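## Task

Press each drive blank marked with a green sticker fully home until it bottoms out and clicks in place, without touching the other blanks. The rack is free-standing: it must not tilt beyond a slight amount, or the task fails, and it must finish in its original position.

## Robot and tools

Robot: two arms, left_arm and right_arm, each a 6-joint arm ending in a two-finger parallel gripper. Scene frame: origin at table-top height, midway between the nominal bases; +x points out over the table, +z up, and left_arm sits on the +y side (image left and right do not follow these names). Actual bases: left_arm at (-0.038, +0.313, +0.010) m, right_arm at (-0.033, -0.261, +0.034) m, both nearly unrotated. A camera stand is fixed behind the arms.

Frames: each arm reports its hand pose, velocity, targets and wrist-camera pose in its own base frame. Fixed cameras and the table use the scene frame. Motion offsets are taken along the axes of that arm's current Hand target. On the gripper, +z runs along the fingers and the fingers separate along y. end_effector_position is the spot between the pads, roughly 1 cm back from the tips.

The row format (used by execute_actions and move): 14 numbers, each in [-1, 1], always all 14 even when one arm is idle. Order: left_arm dx, dy, dz, rx, ry, rz, opening, then right_arm in the same order. The six pose numbers are an offset, not a pose: they are measured from that arm's Hand target as it stood when the action or move began, along that target's own axes. Scale: 1.0 equals 0.6 m for dx/dy/dz and 180 degrees for rotation; rx, ry, rz form a single rotation vector. Opening is absolute, not an offset: +1 fully open (0.094 m), -1 shut. Sending 0 for an arm's six pose numbers re-commands its existing Hand target; a 0 opening is a real half-open command, so resend an arm's present opening to keep it unchanged.

execute_actions(actions, cameras): actions is a list of actions; each action is a table of up to 15 rows, one row per 1/30 s step. Every row is counted from the start pose of that action, not from the previous row; a short table repeats its final row. A new action starts from the new Hand target, so a repeated offset adds up. Images come back only for an empty actions list or when cameras names them (["all"], a list of names, or []).

move(target, speed, blend, opening_speed, grip_force, blocking, cameras): target is one 14-number row or a list of up to 15 rows; every row is an offset from the same starting Hand targets. Grippers travel in straight lines, all arms finishing together, for at most 10 s. speed: m/s, 0.002 to 2.9, default 0.25 (rotation up to twice that in rad/s), one value or one per target. blend: metres of corner rounding per target, 0 means stop at each. opening_speed: change in opening per second on the -1..+1 scale, at least 0.2. grip_force: newtons per pad, 10 to 50, one value or one per arm; it persists. blocking=false returns early while the move runs. Moves do not avoid obstacles or the other arm, and faster moves lag and overshoot more. Keep paths away from an arm's own base.

wait(seconds 0 to 10) lets time pass holding current commands. stop brakes a running move. zoom_image(camera, region=[x0, y0, x1, y1] pixels, at most 504 by 504) enlarges part of the latest image of cam_head_left, cam_head_right, cam_left_wrist or cam_right_wrist (all 672x504). read_manual gives licence text only. finished_scene(scene = current scene number) ends the scene irreversibly; the goal must hold without the robot.

Results: per arm, end_effector_position (m) and end_effector_quat_wxyz in its base frame, Hand target (the last commanded pose after clipping; next offsets count from it), Tool commands, grip_measured (same scale as opening), Joint positions (last value is finger opening in m), Joint velocities (may read within noise), joint torques (include gravity; items 1-3 wrap at ±28 N m), motor temperatures. A move adds a move: line such as done, off_target, moving, held or fault, plus limits=paced (pose clipped) or limits=held (steps withheld). Done means within 10 mm and 2 degrees; it does not reveal contact.

Cautions: the controller limits commanded rotation to 40 degrees from the measured one per step. Grippers often rest a few cm short; resend the missing offset. A blocked arm keeps pressing until told to go back past its gripper, so retreat after each push. Push slowly and gently: hard, fast contact, slams, or pressing the unfastened rack can tip or shift it. Never let the arms, grippers or wrist cameras touch each other, and avoid strain on camera cables. Nothing may fall off the table. Motors heat when stretched or pushing; at 75 °C MOTOR HOT appears, at 90 °C the arm folds and stops working.

Each tool is called after "Emit:" by a JSON object that holds its "method" and its "body".

## Session

Emit:
{"method": "execute_actions", "body": {"actions": []}}

Scene clock: 0.00 s.
left_arm: end_effector_position=(+0.3036, +0.0464, +0.0662) grip_measured=+1.000 end_effector_quat_wxyz=(+0.228, -0.178, +0.957, -0.008) | right_arm: end_effector_position=(+0.2399, -0.0205, +0.0988) grip_measured=+1.000 end_effector_quat_wxyz=(+0.272, +0.082, +0.958, +0.034)
Joint positions: left_arm=[0.148 1.335 0.754 -0.53 -0.001 -0.219 0.094] | right_arm=[-0.173 0.913 0.611 -0.723 -0.111 0.03 0.094]
Joint velocities: within noise
Joint torques (N m): no reading
Motor temperatures (°C): left_arm=[32 33 37 30 34 31 33] | right_arm=[32 38 39 35 32 31 33]
Heat: left arm: 37 °C; right arm: 39 °C.
Hand target: left_arm +0.3082, +0.0488, +0.0748; +0.241, -0.179, +0.954, -0.007 | right_arm +0.2439, -0.0200, +0.1075; +0.286, +0.079, +0.954, +0.034
Tool commands: left_gripper/opening=+1.0 right_gripper/opening=+1.0

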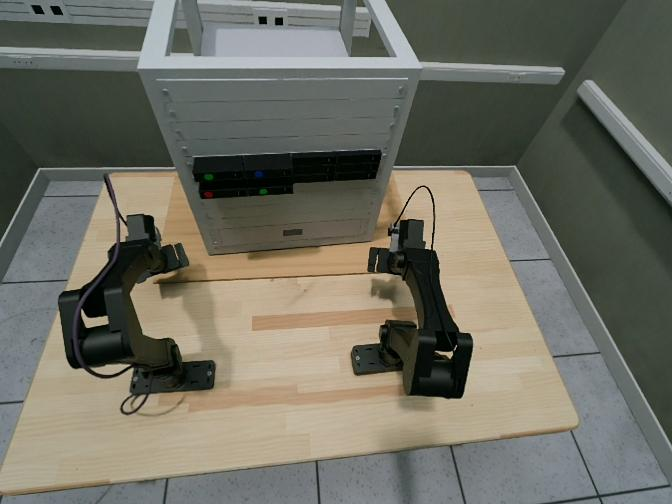

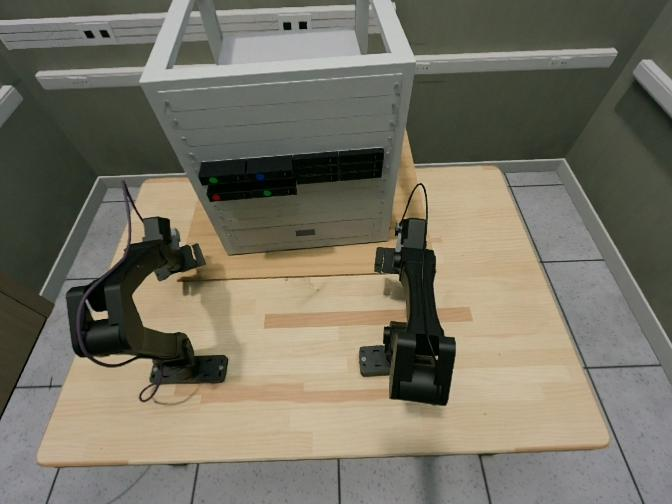

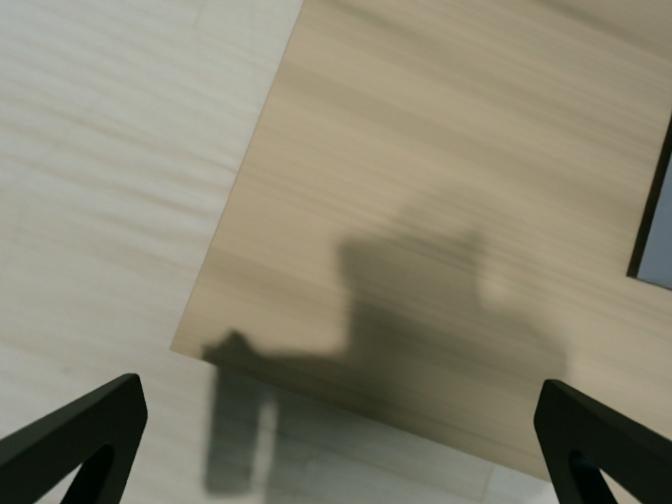

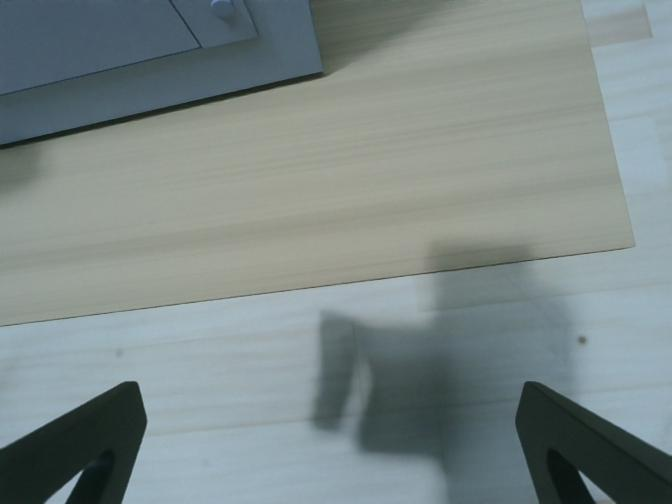

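Emit:
{"method": "zoom_image", "body": {"camera": "cam_head_left", "region": [130, 50, 430, 260]}}

Emit:
{"method": "zoom_image", "body": {"camera": "cam_head_left", "region": [185, 140, 305, 210]}}

Emit:
{"method": "zoom_image", "body": {"camera": "cam_head_right", "region": [190, 140, 310, 210]}}

Emit:
{"method": "zoom_image", "body": {"camera": "cam_head_left", "region": [280, 140, 400, 210]}}

Scaled by 1.680.

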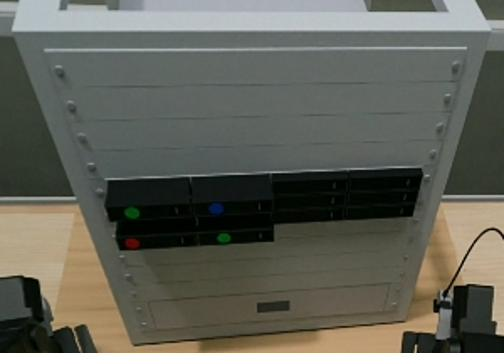

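Scaled by 4.200.

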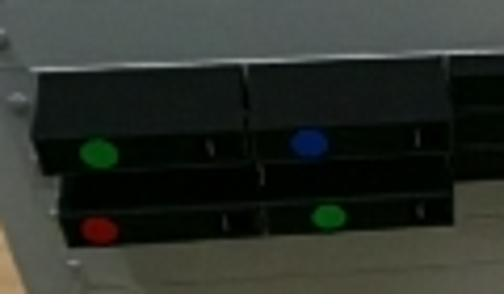

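Scaled by 4.200.

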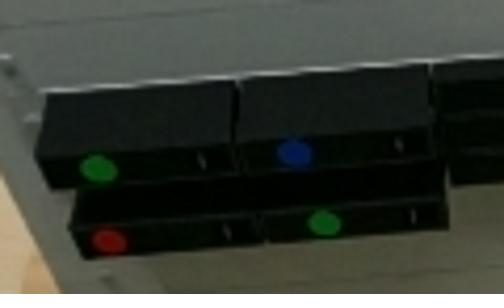

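Scaled by 4.200.

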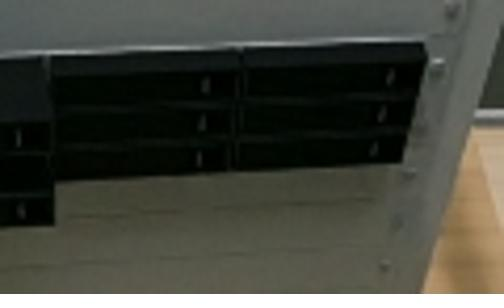

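Emit:
{"method": "zoom_image", "body": {"camera": "cam_head_right", "region": [280, 140, 400, 210]}}

Emit:
{"method": "zoom_image", "body": {"camera": "cam_head_right", "region": [195, 145, 255, 205]}}

Emit:
{"method": "zoom_image", "body": {"camera": "cam_head_left", "region": [135, 60, 215, 140]}}

Scaled by 4.200.

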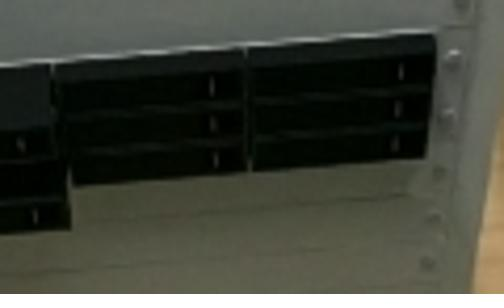

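Scaled by 8.400.

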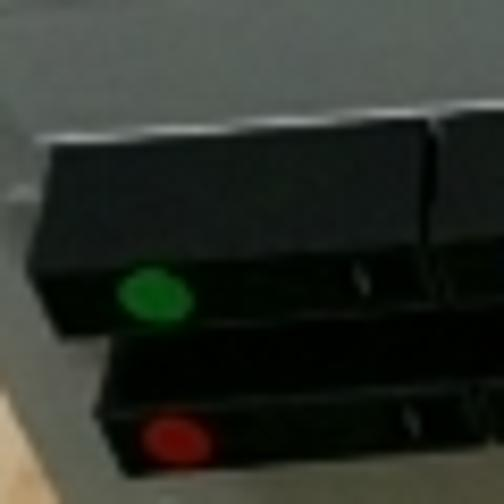

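Scaled by 6.300.

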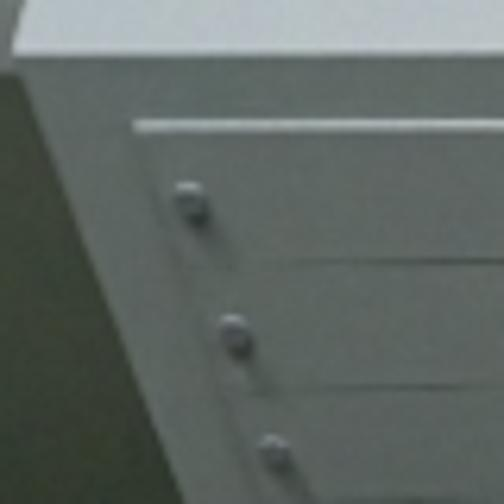

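Emit:
{"method": "move", "body": {"target": [-0.1682, -0.1477, -0.4722, 0.1316, -0.3314, 0.1182, -1, 0, 0, 0, 0, 0, 0, 1], "speed": 0.25, "cameras": ["all"]}}

Scene clock: 46.20 s.
left_arm: end_effector_position=(+0.2903, -0.0169, +0.3545) grip_measured=-0.992 end_effector_quat_wxyz=(+0.677, +0.046, +0.731, -0.064) | right_arm: end_effector_position=(+0.2399, -0.0205, +0.0988) grip_measured=+1.000 end_effector_quat_wxyz=(+0.272, +0.082, +0.958, +0.034)
Joint positions: left_arm=[0.091 0.648 0.795 -0.223 0.248 -0.013 0] | right_arm=[-0.173 0.913 0.611 -0.723 -0.111 0.03 0.094]
Joint torques (N m): left_arm=[0.01 0.61 9.84 2.61 0.19 0.19] | right_arm=[0.14 -1.21 8.16 0.85 -0.08 0]
Heat: left arm: 38 °C; right arm: 42 °C.
Hand target: left_arm +0.2901, -0.0200, +0.3801; +0.705, +0.061, +0.704, -0.061 | right_arm +0.2439, -0.0200, +0.1075; +0.286, +0.079, +0.954, +0.034
Off the commanded pose: left_arm 0.026 m, 5 deg | right_arm 0.010 m, 2 deg.
move: off_target (left_arm)
camera_calibration:
cam_left_wrist: T_world_to_cam=[[-0.158196, -0.986649, 0.0386888, 0.0160134], [-0.486866, 0.0438549, -0.872375, 0.489952], [0.859032, -0.156843, -0.487304, 0.00867205], [0, 0, 0, 1]] pos_world=[0.233625, -0.00432702, 0.431028]

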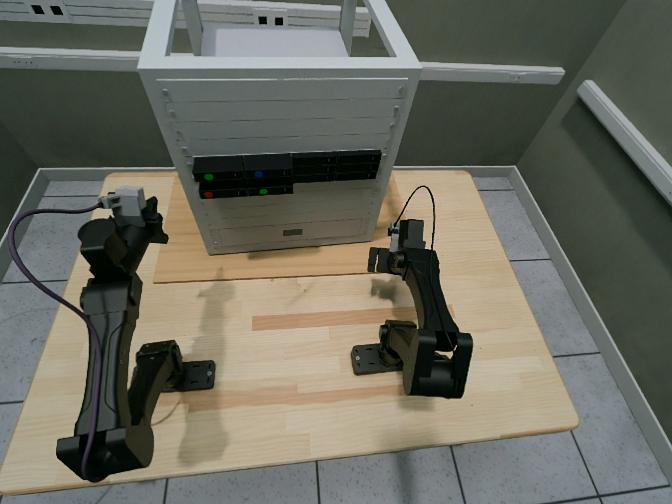

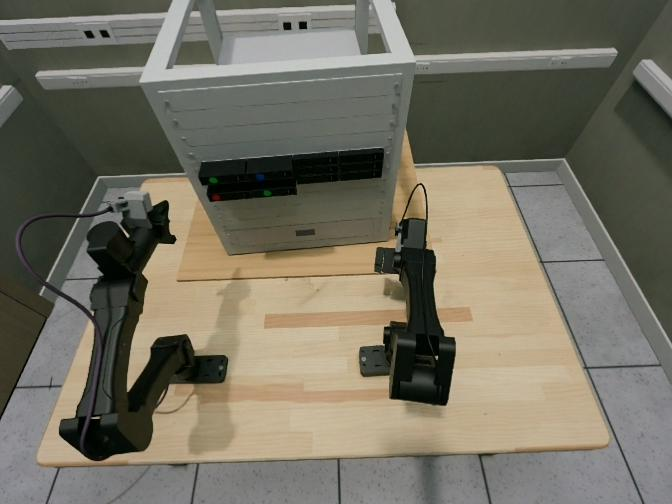

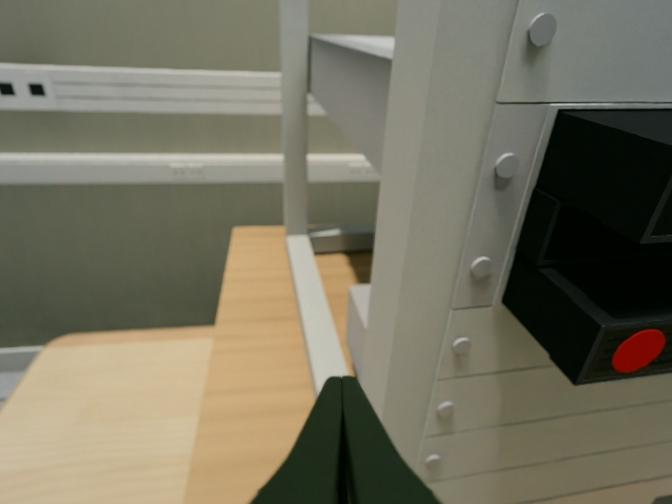

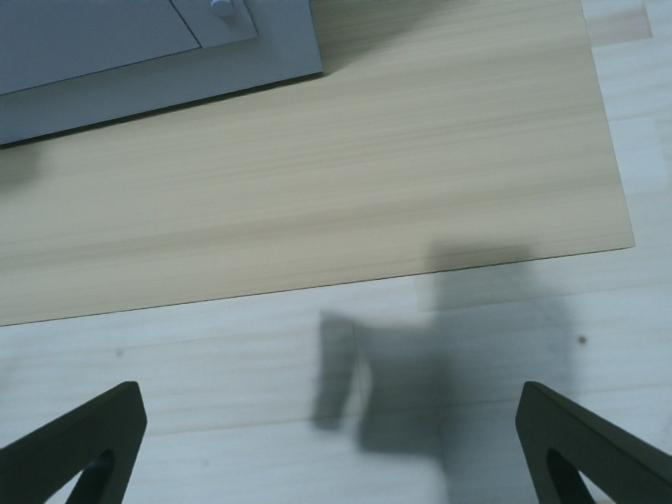

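Emit:
{"method": "move", "body": {"target": [-0.0432, -0.2344, -0.0333, -0.0762, -0.0221, 0.0027, -1, 0, 0, 0, 0, 0, 0, 1], "speed": 0.1, "cameras": ["all"]}}

Scene clock: 53.27 s.
left_arm: end_effector_position=(+0.2464, -0.1584, +0.4008) grip_measured=-0.992 end_effector_quat_wxyz=(+0.727, -0.006, +0.686, +0.029) | right_arm: end_effector_position=(+0.2399, -0.0205, +0.0988) grip_measured=+1.000 end_effector_quat_wxyz=(+0.272, +0.082, +0.958, +0.034)
Joint positions: left_arm=[-1.197 0.933 0.881 0.232 -1.241 0.202 0] | right_arm=[-0.173 0.913 0.611 -0.723 -0.111 0.03 0.094]
Joint torques (N m): left_arm=[-0.03 -1.02 7.1 1.88 0.02 0.09] | right_arm=[0.06 -1.2 8.06 0.86 -0.11 0.03]
Motor temperatures (°C): left_arm=[32 34 39 35 34 31 33] | right_arm=[32 38 42 37 31 31 33]
Heat: left arm: 39 °C; right arm: 42 °C.
Hand target: left_arm +0.2461, -0.1551, +0.4060; +0.731, -0.022, +0.681, +0.024 | right_arm +0.2439, -0.0200, +0.1075; +0.286, +0.079, +0.954, +0.034
Off the commanded pose: left_arm 0.006 m, 2 deg | right_arm 0.010 m, 2 deg.
move: done
camera_calibration:
cam_left_wrist: T_world_to_cam=[[0.0459509, -0.998604, -0.0260495, -0.15867], [-0.369813, 0.00721889, -0.929078, 0.503171], [0.927969, 0.0523254, -0.368965, 0.0154874], [0, 0, 0, 1]] pos_world=[0.178998, -0.162891, 0.469067]

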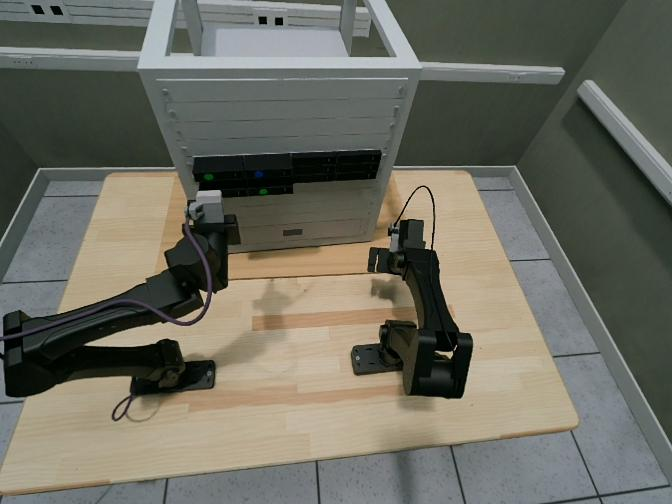

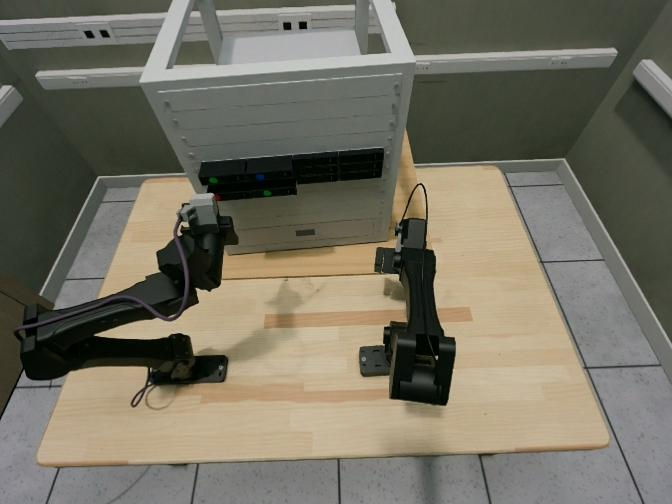

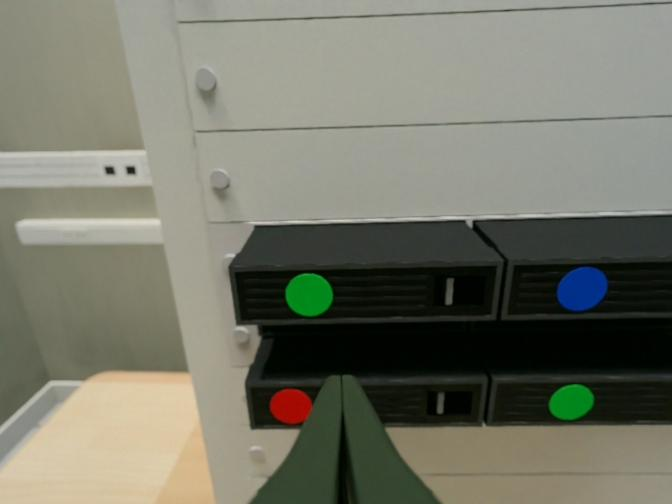

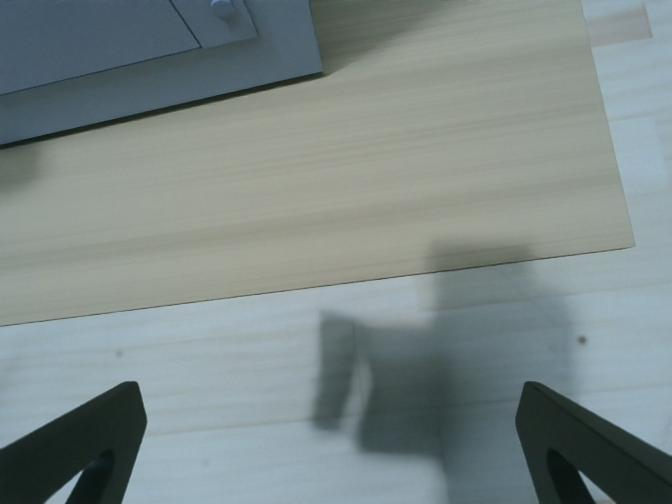

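Emit:
{"method": "zoom_image", "body": {"camera": "cam_left_wrist", "region": [200, 190, 536, 442]}}

Emit:
{"method": "zoom_image", "body": {"camera": "cam_left_wrist", "region": [220, 210, 370, 330]}}

Emit:
{"method": "zoom_image", "body": {"camera": "cam_left_wrist", "region": [440, 200, 590, 320]}}

Scaled by 1.500.

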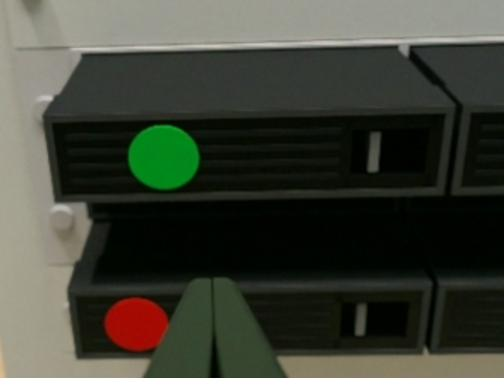

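Scaled by 3.360.

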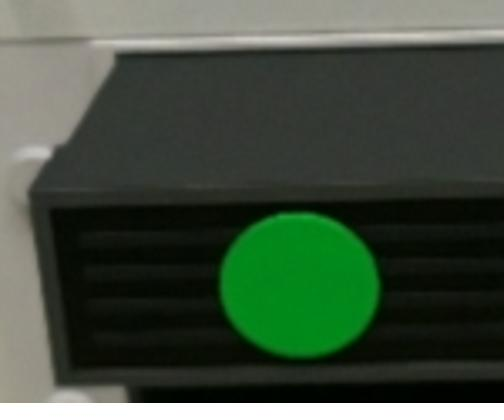

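Scaled by 3.360.

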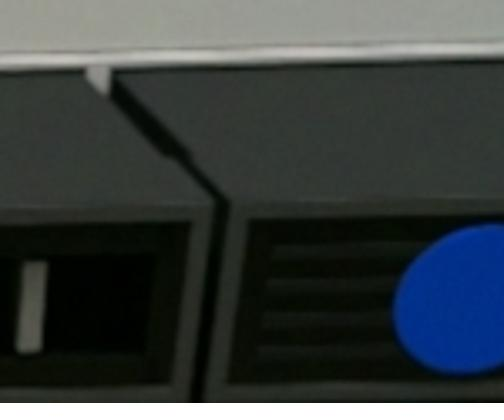

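Emit:
{"method": "zoom_image", "body": {"camera": "cam_left_wrist", "region": [170, 0, 340, 140]}}

Emit:
{"method": "zoom_image", "body": {"camera": "cam_left_wrist", "region": [502, 0, 672, 140]}}

Emit:
{"method": "zoom_image", "body": {"camera": "cam_left_wrist", "region": [220, 340, 420, 504]}}

Emit:
{"method": "zoom_image", "body": {"camera": "cam_left_wrist", "region": [472, 340, 672, 504]}}

Scaled by 2.965.

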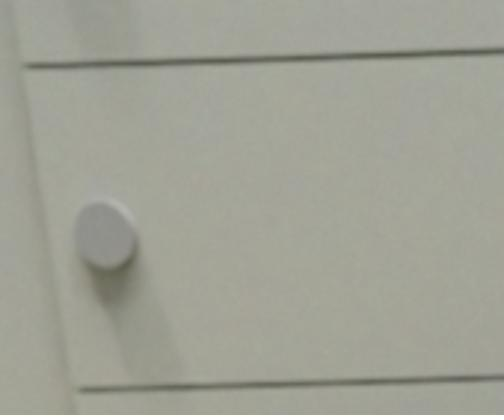

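Scaled by 2.965.

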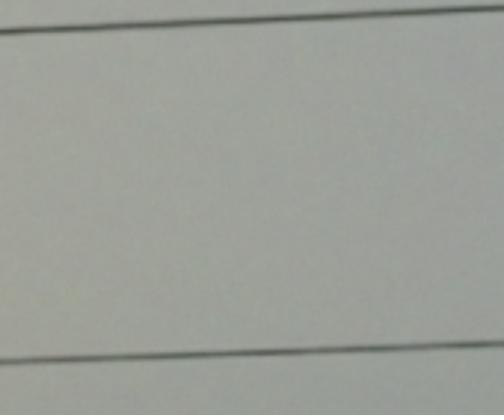

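Scaled by 2.520.

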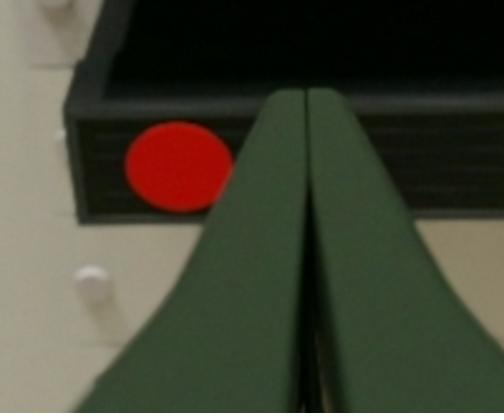

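Scaled by 2.520.

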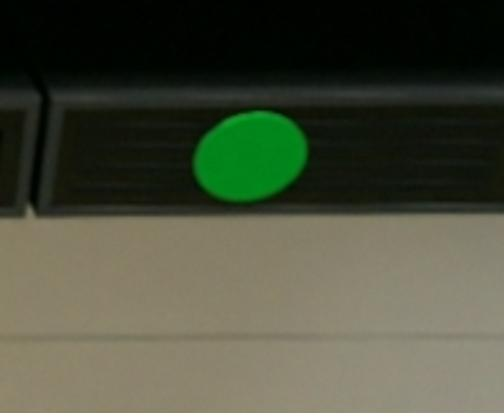

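Emit:
{"method": "move", "body": {"target": [0.0167, -0.0178, 0.0712, 0.0044, 0.0194, 0, -1, 0, 0, 0, 0, 0, 0, 1], "speed": 0.06, "cameras": ["cam_left_wrist", "cam_head_left"]}}

Scene clock: 76.20 s.
left_arm: end_effector_position=(+0.2899, -0.1609, +0.3924) grip_measured=-0.992 end_effector_quat_wxyz=(+0.711, -0.020, +0.702, +0.029) | right_arm: end_effector_position=(+0.2399, -0.0205, +0.0988) grip_measured=+1.000 end_effector_quat_wxyz=(+0.272, +0.082, +0.958, +0.034)
Joint positions: left_arm=[-1.01 1.039 0.965 0.103 -1.079 0.039 0] | right_arm=[-0.173 0.913 0.611 -0.723 -0.111 0.03 0.094]
Joint torques (N m): left_arm=[0.44 -2.29 9.95 1.2 0.19 -0.16] | right_arm=[0.03 -1.13 8.16 0.84 -0.08 0]
Heat: left arm: 39 °C; right arm: 42 °C.
Hand target: left_arm +0.2900, -0.1629, +0.3990; +0.710, -0.018, +0.704, +0.019 | right_arm +0.2439, -0.0200, +0.1075; +0.286, +0.079, +0.954, +0.034
Off the commanded pose: left_arm 0.007 m, 1 deg | right_arm 0.010 m, 2 deg.
move: done
camera_calibration:
cam_left_wrist: T_world_to_cam=[[0.06483, -0.997872, -0.00690068, -0.176231], [-0.409205, -0.020277, -0.912217, 0.511855], [0.910136, 0.0619628, -0.409649, -0.0051806], [0, 0, 0, 1]] pos_world=[0.225594, -0.165156, 0.463585]
Images, in order (width x height): cam_head_left 672x504, cam_left_wrist 672x504.

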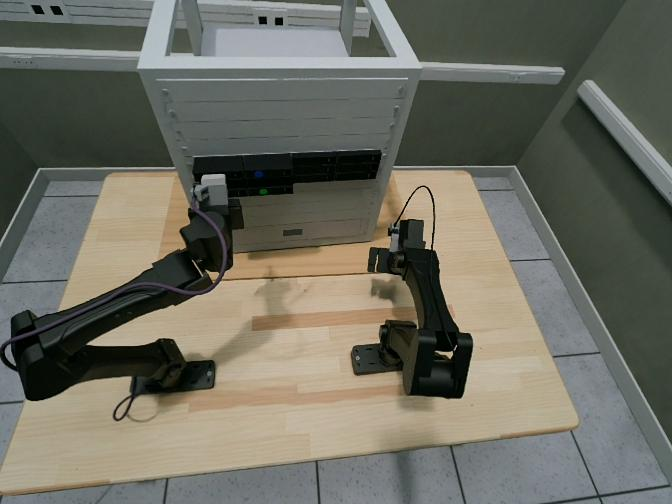

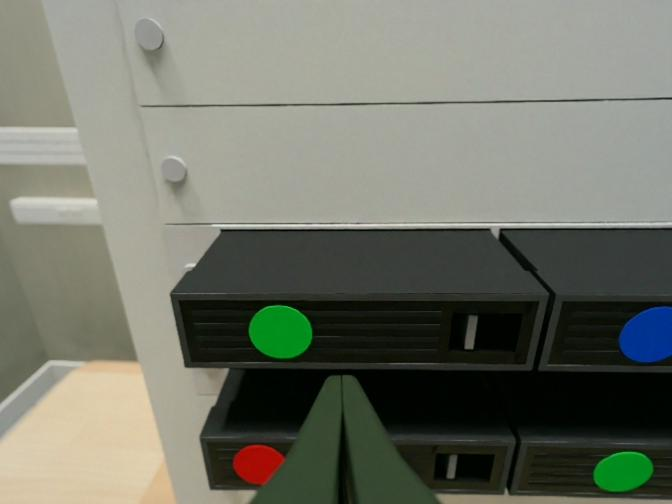

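Emit:
{"method": "move", "body": {"target": [0, 0, 0.04, 0, 0, 0, -1, 0, 0, 0, 0, 0, 0, 1], "speed": 0.04, "cameras": ["cam_left_wrist"]}}

Scene clock: 82.37 s.
left_arm: end_effector_position=(+0.3136, -0.1593, +0.3894) grip_measured=-0.992 end_effector_quat_wxyz=(+0.707, -0.014, +0.706, +0.034) | right_arm: end_effector_position=(+0.2399, -0.0205, +0.0988) grip_measured=+1.000 end_effector_quat_wxyz=(+0.272, +0.082, +0.958, +0.034)
Joint positions: left_arm=[-0.914 1.088 0.991 0.103 -0.982 0.034 0] | right_arm=[-0.173 0.913 0.611 -0.723 -0.111 0.03 0.094]
Joint torques (N m): left_arm=[0.34 -2.92 9.74 1.49 0.19 -0.18] | right_arm=[0.03 -1.2 8.13 0.84 -0.09 0]
Heat: left arm: 39 °C; right arm: 42 °C.
Hand target: left_arm +0.3140, -0.1617, +0.3992; +0.710, -0.018, +0.704, +0.019 | right_arm +0.2439, -0.0200, +0.1075; +0.286, +0.079, +0.954, +0.034
Off the commanded pose: left_arm 0.010 m, 2 deg | right_arm 0.010 m, 2 deg.
move: done
camera_calibration:
cam_left_wrist: T_world_to_cam=[[0.0640238, -0.997695, -0.0224831, -0.169814], [-0.419614, -0.00647272, -0.907679, 0.522548], [0.905442, 0.0675473, -0.419061, -0.0220326], [0, 0, 0, 1]] pos_world=[0.25009, -0.164552, 0.461255]
Images, in order (width x height): cam_left_wrist 672x504.

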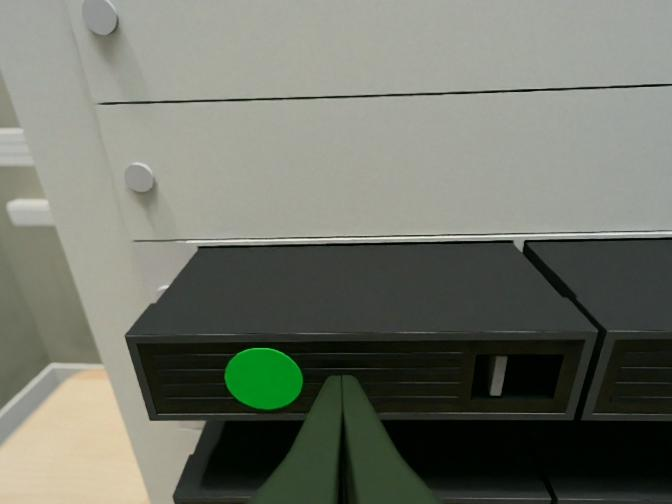

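Emit:
{"method": "move", "body": {"target": [-0.005, 0, 0.025, 0, 0, 0, -1, 0, 0, 0, 0, 0, 0, 1], "speed": 0.03, "cameras": ["cam_left_wrist", "cam_head_left"]}}

Scene clock: 84.73 s.
left_arm: end_effector_position=(+0.3279, -0.1597, +0.3925) grip_measured=-0.992 end_effector_quat_wxyz=(+0.707, -0.012, +0.706, +0.033) | right_arm: end_effector_position=(+0.2399, -0.0205, +0.0988) grip_measured=+1.000 end_effector_quat_wxyz=(+0.272, +0.082, +0.958, +0.034)
Joint positions: left_arm=[-0.863 1.125 1.025 0.103 -0.927 0.032 0] | right_arm=[-0.173 0.913 0.611 -0.723 -0.111 0.03 0.094]
Joint torques (N m): left_arm=[0.5 -3.1 10.13 1.54 0.16 -0.19] | right_arm=[0.05 -1.18 8.03 0.86 -0.08 0.01]
Heat: left arm: 40 °C; right arm: 42 °C.
Hand target: left_arm +0.3289, -0.1609, +0.4024; +0.710, -0.018, +0.704, +0.019 | right_arm +0.2439, -0.0200, +0.1075; +0.286, +0.079, +0.954, +0.034
Off the commanded pose: left_arm 0.010 m, 2 deg | right_arm 0.010 m, 2 deg.
move: done
camera_calibration:
cam_left_wrist: T_world_to_cam=[[0.0600673, -0.997925, -0.0231838, -0.169538], [-0.421089, -0.00427463, -0.907009, 0.531931], [0.905028, 0.064244, -0.420472, -0.0334951], [0, 0, 0, 1]] pos_world=[0.264488, -0.16476, 0.464452]
Images, in order (width x height): cam_head_left 672x504, cam_left_wrist 672x504.

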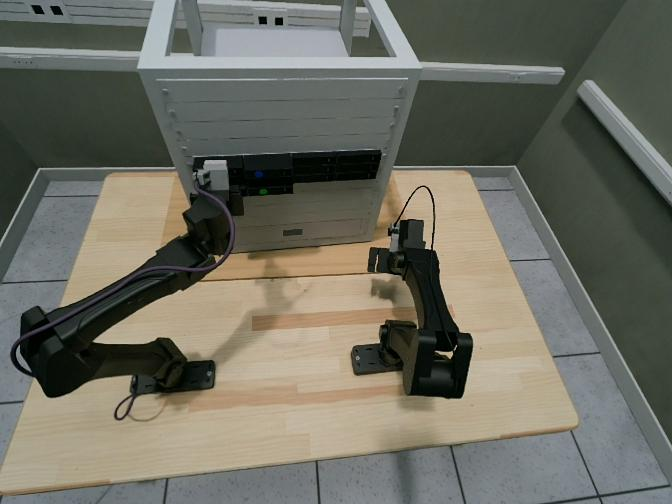

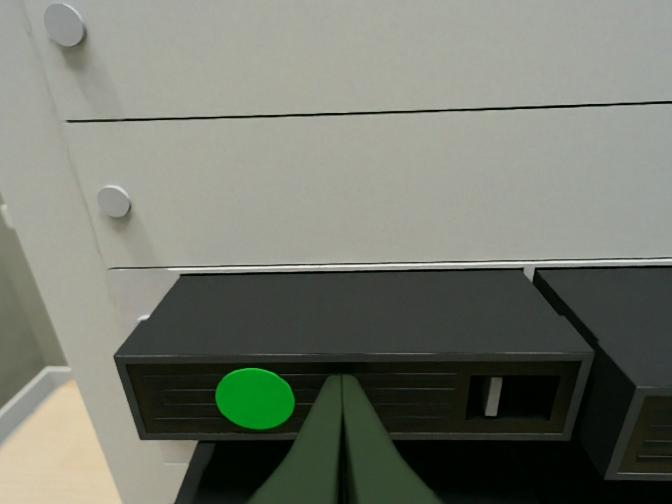

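Emit:
{"method": "move", "body": {"target": [0, 0, 0.02, 0, 0, 0, -1, 0, 0, 0, 0, 0, 0, 1], "speed": 0.03, "cameras": ["cam_left_wrist"]}}

Emit:
{"method": "move", "body": {"target": [0, 0, 0.0133, 0, 0, 0, -1, 0, 0, 0, 0, 0, 0, 1], "speed": 0.03, "cameras": ["cam_left_wrist"]}}

Scene clock: 87.57 s.
left_arm: end_effector_position=(+0.3389, -0.1600, +0.3909) grip_measured=-0.992 end_effector_quat_wxyz=(+0.704, -0.008, +0.709, +0.034) | right_arm: end_effector_position=(+0.2399, -0.0205, +0.0988) grip_measured=+1.000 end_effector_quat_wxyz=(+0.272, +0.082, +0.958, +0.034)
Joint positions: left_arm=[-0.826 1.153 1.042 0.103 -0.886 0.03 0] | right_arm=[-0.173 0.913 0.611 -0.723 -0.111 0.03 0.094]
Joint torques (N m): left_arm=[0.44 -3.41 9.96 1.68 0.16 -0.25] | right_arm=[-0.01 -1.13 8.03 0.85 -0.09 0]
Heat: left arm: 40 °C; right arm: 42 °C.
Hand target: left_arm +0.3409, -0.1603, +0.4025; +0.710, -0.018, +0.704, +0.019 | right_arm +0.2439, -0.0200, +0.1075; +0.286, +0.079, +0.954, +0.034
Off the commanded pose: left_arm 0.012 m, 2 deg | right_arm 0.010 m, 2 deg.
move: off_target (left_arm)
camera_calibration:
cam_left_wrist: T_world_to_cam=[[0.0558901, -0.997973, -0.0304347, -0.166255], [-0.427608, 0.00361993, -0.903957, 0.537446], [0.902235, 0.0635363, -0.426539, -0.0408718], [0, 0, 0, 1]] pos_world=[0.275984, -0.165266, 0.463334]
Images, in order (width x height): cam_left_wrist 672x504.

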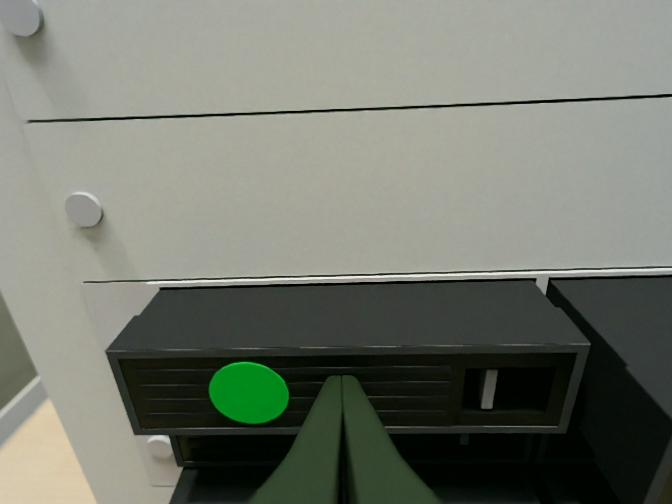

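Scene clock: 88.57 s.
left_arm: end_effector_position=(+0.3462, -0.1588, +0.3901) grip_measured=-0.992 end_effector_quat_wxyz=(+0.703, -0.008, +0.710, +0.037) | right_arm: end_effector_position=(+0.2399, -0.0205, +0.0988) grip_measured=+1.000 end_effector_quat_wxyz=(+0.272, +0.082, +0.958, +0.034)
Joint positions: left_arm=[-0.802 1.171 1.054 0.103 -0.865 0.03 0] | right_arm=[-0.173 0.913 0.611 -0.723 -0.111 0.03 0.094]
Joint torques (N m): left_arm=[0.44 -3.44 9.98 1.79 0.27 -0.2] | right_arm=[0.03 -1.11 8.12 0.86 -0.08 -0.03]
Heat: left arm: 40 °C; right arm: 42 °C.
Hand target: left_arm +0.3489, -0.1598, +0.4025; +0.710, -0.018, +0.704, +0.019 | right_arm +0.2439, -0.0200, +0.1075; +0.286, +0.079, +0.954, +0.034
Off the commanded pose: left_arm 0.013 m, 3 deg | right_arm 0.010 m, 2 deg.
move: off_target (left_arm)
camera_calibration:
cam_left_wrist: T_world_to_cam=[[0.0588597, -0.997682, -0.0341552, -0.165067], [-0.431582, 0.00541966, -0.902057, 0.540818], [0.900151, 0.0678356, -0.430263, -0.0450592], [0, 0, 0, 1]] pos_world=[0.283684, -0.164559, 0.462824]
Images, in order (width x height): cam_left_wrist 672x504.

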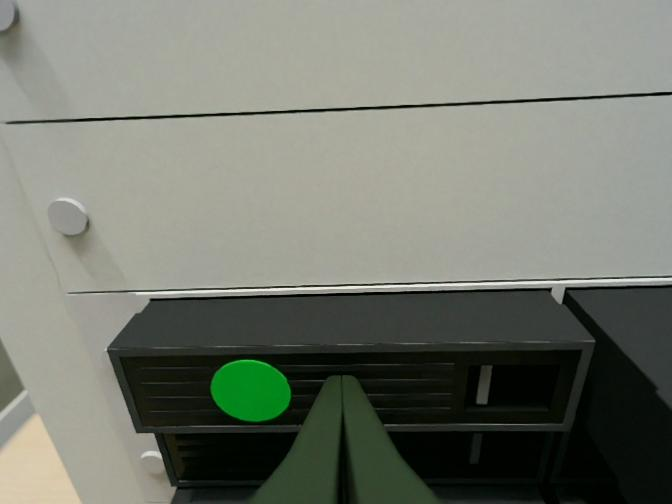

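Emit:
{"method": "move", "body": {"target": [0, 0, 0.0133, 0, 0, 0, -1, 0, 0, 0, 0, 0, 0, 1], "speed": 0.03, "cameras": ["cam_left_wrist"]}}

Emit:
{"method": "move", "body": {"target": [0, 0, 0.01, 0, 0, 0, -1, 0, 0, 0, 0, 0, 0, 1], "speed": 0.03, "cameras": ["cam_left_wrist"]}}

Scene clock: 91.10 s.
left_arm: end_effector_position=(+0.3526, -0.1588, +0.3898) grip_measured=-0.992 end_effector_quat_wxyz=(+0.702, -0.007, +0.712, +0.037) | right_arm: end_effector_position=(+0.2399, -0.0205, +0.0988) grip_measured=+1.000 end_effector_quat_wxyz=(+0.272, +0.082, +0.958, +0.034)
Joint positions: left_arm=[-0.782 1.188 1.066 0.103 -0.843 0.029 0] | right_arm=[-0.173 0.913 0.611 -0.723 -0.111 0.03 0.094]
Joint torques (N m): left_arm=[0.75 -3.34 10.13 1.86 0.22 -0.18] | right_arm=[0.02 -1.25 8.1 0.85 -0.12 -0.01]
Heat: left arm: 40 °C; right arm: 42 °C.
Hand target: left_arm +0.3568, -0.1594, +0.4026; +0.710, -0.018, +0.704, +0.019 | right_arm +0.2439, -0.0200, +0.1075; +0.286, +0.079, +0.954, +0.034
Off the commanded pose: left_arm 0.014 m, 3 deg | right_arm 0.010 m, 2 deg.
move: off_target (left_arm)
camera_calibration:
cam_left_wrist: T_world_to_cam=[[0.056985, -0.997687, -0.0370624, -0.163577], [-0.434657, 0.00862768, -0.900555, 0.544204], [0.898791, 0.0674275, -0.43316, -0.0494198], [0, 0, 0, 1]] pos_world=[0.290282, -0.164561, 0.462616]
Images, in order (width x height): cam_left_wrist 672x504.

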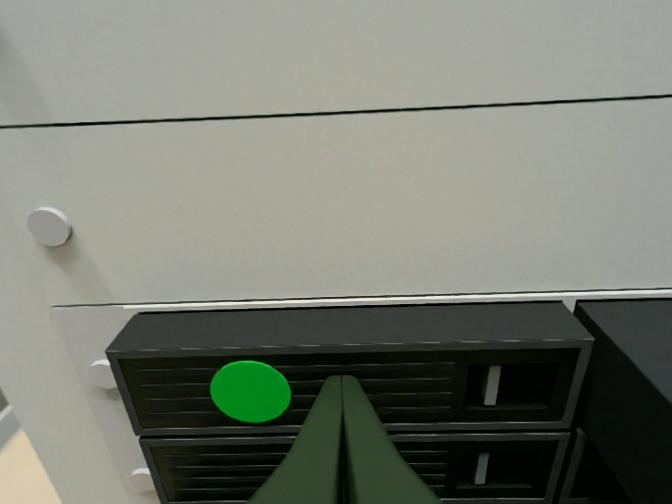

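Scene clock: 92.10 s.
left_arm: end_effector_position=(+0.3529, -0.1589, +0.3911) grip_measured=-0.992 end_effector_quat_wxyz=(+0.702, -0.007, +0.711, +0.035) | right_arm: end_effector_position=(+0.2399, -0.0205, +0.0988) grip_measured=+1.000 end_effector_quat_wxyz=(+0.272, +0.082, +0.958, +0.034)
Joint positions: left_arm=[-0.78 1.188 1.07 0.103 -0.839 0.029 0] | right_arm=[-0.173 0.913 0.611 -0.723 -0.111 0.03 0.094]
Joint torques (N m): left_arm=[2.11 -2.03 10.52 1.97 0.42 -0.18] | right_arm=[0.08 -1.14 8.13 0.85 -0.1 -0.01]
Heat: left arm: 40 °C; right arm: 42 °C.
Hand target: left_arm +0.3628, -0.1591, +0.4027; +0.710, -0.018, +0.704, +0.019 | right_arm +0.2439, -0.0200, +0.1075; +0.286, +0.079, +0.954, +0.034
Off the commanded pose: left_arm 0.015 m, 3 deg | right_arm 0.010 m, 2 deg.
move: off_target (left_arm)
camera_calibration:
cam_left_wrist: T_world_to_cam=[[0.0547981, -0.997893, -0.0347435, -0.163813], [-0.432716, 0.00762526, -0.901498, 0.544997], [0.899863, 0.0644345, -0.431386, -0.0505368], [0, 0, 0, 1]] pos_world=[0.290282, -0.164367, 0.463821]
Images, in order (width x height): cam_left_wrist 672x504.

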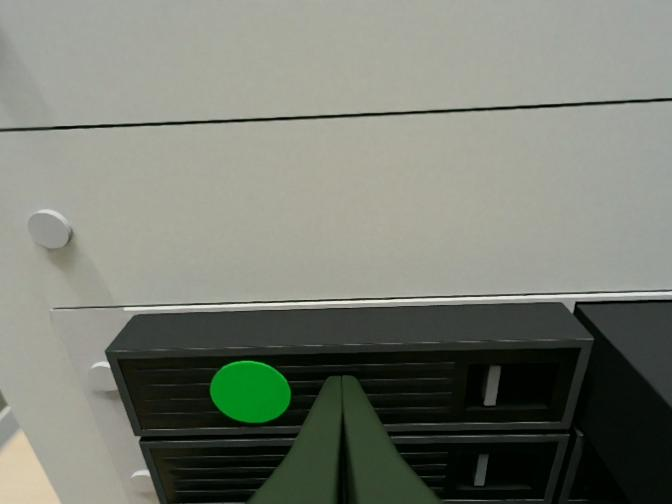

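Emit:
{"method": "move", "body": {"target": [0, 0, 0.01, 0, 0, 0, -1, 0, 0, 0, 0, 0, 0, 1], "speed": 0.03, "cameras": ["cam_left_wrist", "cam_head_left", "cam_head_right"]}}

Scene clock: 95.17 s.
left_arm: end_effector_position=(+0.3534, -0.1589, +0.3913) grip_measured=-0.992 end_effector_quat_wxyz=(+0.702, -0.007, +0.711, +0.035) | right_arm: end_effector_position=(+0.2399, -0.0205, +0.0988) grip_measured=+1.000 end_effector_quat_wxyz=(+0.272, +0.082, +0.958, +0.034)
Joint positions: left_arm=[-0.779 1.189 1.071 0.103 -0.838 0.029 0] | right_arm=[-0.173 0.913 0.611 -0.723 -0.111 0.03 0.094]
Joint torques (N m): left_arm=[2.96 -0.81 11.23 2.04 0.56 -0.19] | right_arm=[0.13 -1.22 8.13 0.86 -0.09 -0.01]
Heat: left arm: 40 °C; right arm: 42 °C.
Hand target: left_arm +0.3688, -0.1588, +0.4027; +0.710, -0.018, +0.704, +0.019 | right_arm +0.2439, -0.0200, +0.1075; +0.286, +0.079, +0.954, +0.034
Off the commanded pose: left_arm 0.019 m, 3 deg | right_arm 0.010 m, 2 deg.
move: off_target (left_arm)
camera_calibration:
cam_left_wrist: T_world_to_cam=[[0.054797, -0.997893, -0.034746, -0.163837], [-0.432716, 0.00762799, -0.901498, 0.545437], [0.899863, 0.0644345, -0.431386, -0.0509904], [0, 0, 0, 1]] pos_world=[0.290882, -0.164367, 0.464021]
Images, in order (width x height): cam_head_left 672x504, cam_head_right 672x504, cam_left_wrist 672x504.

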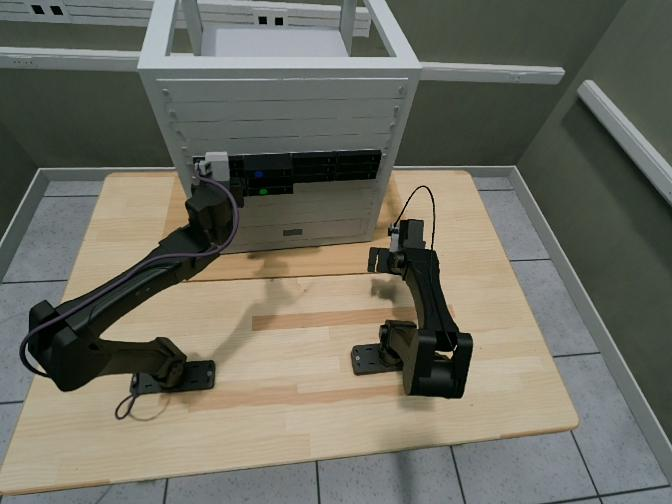

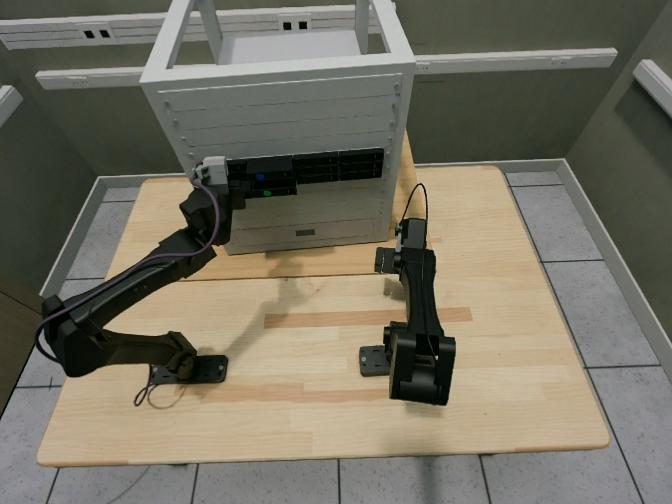

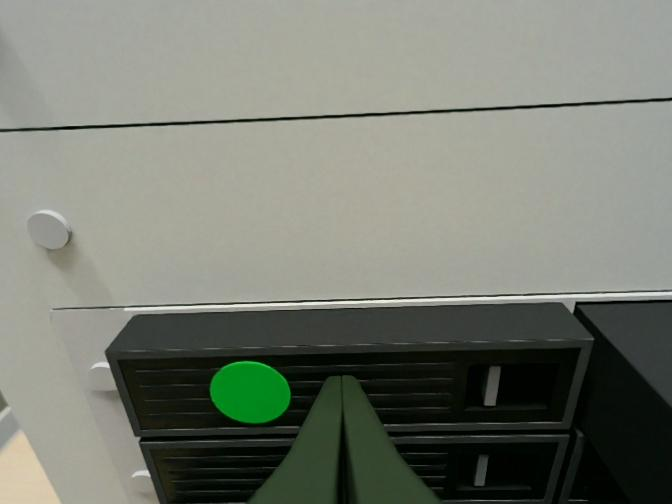

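Emit:
{"method": "move", "body": {"target": [0, 0, -0.13, 0, 0, 0, -1, 0, 0, 0, 0, 0, 0, 1], "speed": 0.08, "cameras": ["cam_left_wrist"]}}

Scene clock: 98.77 s.
left_arm: end_effector_position=(+0.2949, -0.1700, +0.4033) grip_measured=-0.992 end_effector_quat_wxyz=(+0.714, -0.015, +0.700, +0.013) | right_arm: end_effector_position=(+0.2399, -0.0205, +0.0988) grip_measured=+1.000 end_effector_quat_wxyz=(+0.272, +0.082, +0.958, +0.034)
Joint positions: left_arm=[-1.001 1.068 1.016 0.091 -1.04 0.029 0] | right_arm=[-0.173 0.913 0.611 -0.723 -0.111 0.03 0.094]
Joint torques (N m): left_arm=[-0.54 -4.97 6.79 1.28 -0.11 -0.12] | right_arm=[0.06 -1.13 8.05 0.85 -0.08 -0.02]
Heat: left arm: 40 °C; right arm: 42 °C.
Hand target: left_arm +0.2909, -0.1628, +0.4020; +0.710, -0.018, +0.704, +0.019 | right_arm +0.2439, -0.0200, +0.1075; +0.286, +0.079, +0.954, +0.034
Off the commanded pose: left_arm 0.008 m, 1 deg | right_arm 0.010 m, 2 deg.
move: done
camera_calibration:
cam_left_wrist: T_world_to_cam=[[0.0350459, -0.999329, 0.0106546, -0.18412], [-0.40346, -0.0239012, -0.914685, 0.522357], [0.914326, 0.0277573, -0.404026, -0.0139796], [0, 0, 0, 1]] pos_world=[0.229985, -0.171124, 0.474106]
Images, in order (width x height): cam_left_wrist 672x504.

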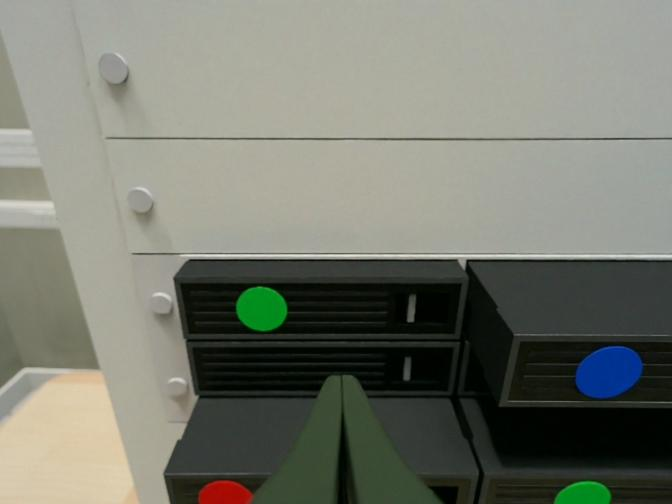

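Emit:
{"method": "zoom_image", "body": {"camera": "cam_left_wrist", "region": [160, 240, 360, 400]}}

Emit:
{"method": "zoom_image", "body": {"camera": "cam_left_wrist", "region": [360, 240, 520, 400]}}

Scaled by 2.520.

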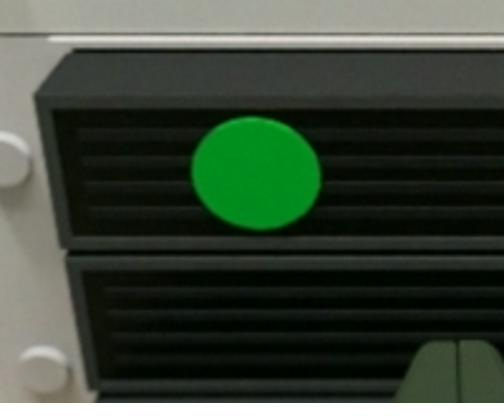

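Scaled by 3.150.

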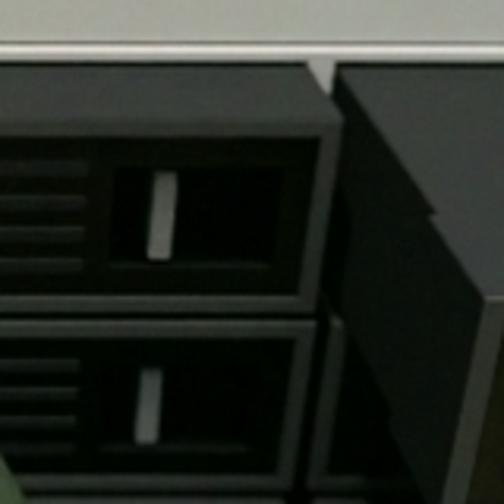

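Emit:
{"method": "move", "body": {"target": [0.0930, -0.1883, -0.0452, 0, 0, 0, -1, 0, 0, 0, 0, 0, 0, 1], "speed": 0.12, "cameras": ["cam_left_wrist", "cam_head_left"]}}

Scene clock: 109.23 s.
left_arm: end_effector_position=(+0.2691, -0.2777, +0.3343) grip_measured=-0.992 end_effector_quat_wxyz=(+0.703, +0.005, +0.710, +0.029) | right_arm: end_effector_position=(+0.2399, -0.0205, +0.0988) grip_measured=+1.000 end_effector_quat_wxyz=(+0.272, +0.082, +0.958, +0.034)
Joint positions: left_arm=[-1.271 1.412 1.008 0.371 -1.305 0.016 0] | right_arm=[-0.173 0.913 0.611 -0.723 -0.111 0.03 0.094]
Joint torques (N m): left_arm=[-0.24 -5.76 9.32 1.89 -0.14 0.08] | right_arm=[0.06 -1.14 8.12 0.86 -0.08 0]
Heat: left arm: 39 °C; right arm: 42 °C.
Hand target: left_arm +0.2702, -0.2770, +0.3458; +0.710, -0.018, +0.704, +0.019 | right_arm +0.2439, -0.0200, +0.1075; +0.286, +0.079, +0.954, +0.034
Off the commanded pose: left_arm 0.012 m, 3 deg | right_arm 0.010 m, 2 deg.
move: off_target (left_arm)
camera_calibration:
cam_left_wrist: T_world_to_cam=[[0.0294389, -0.998708, -0.0414205, -0.27097], [-0.430886, 0.0247112, -0.902068, 0.462922], [0.901926, 0.0444034, -0.429602, 0.00129918], [0, 0, 0, 1]] pos_world=[0.206272, -0.282117, 0.406922]
Images, in order (width x height): cam_head_left 672x504, cam_left_wrist 672x504.

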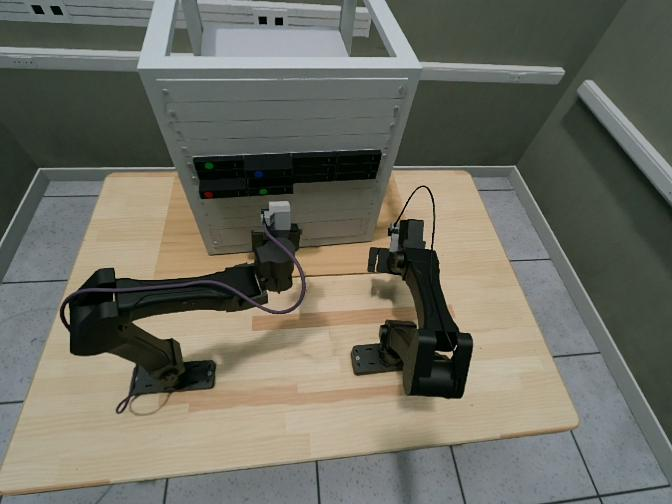

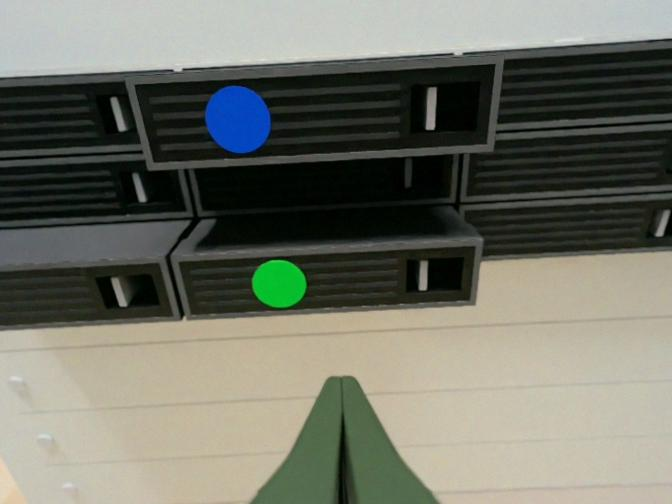

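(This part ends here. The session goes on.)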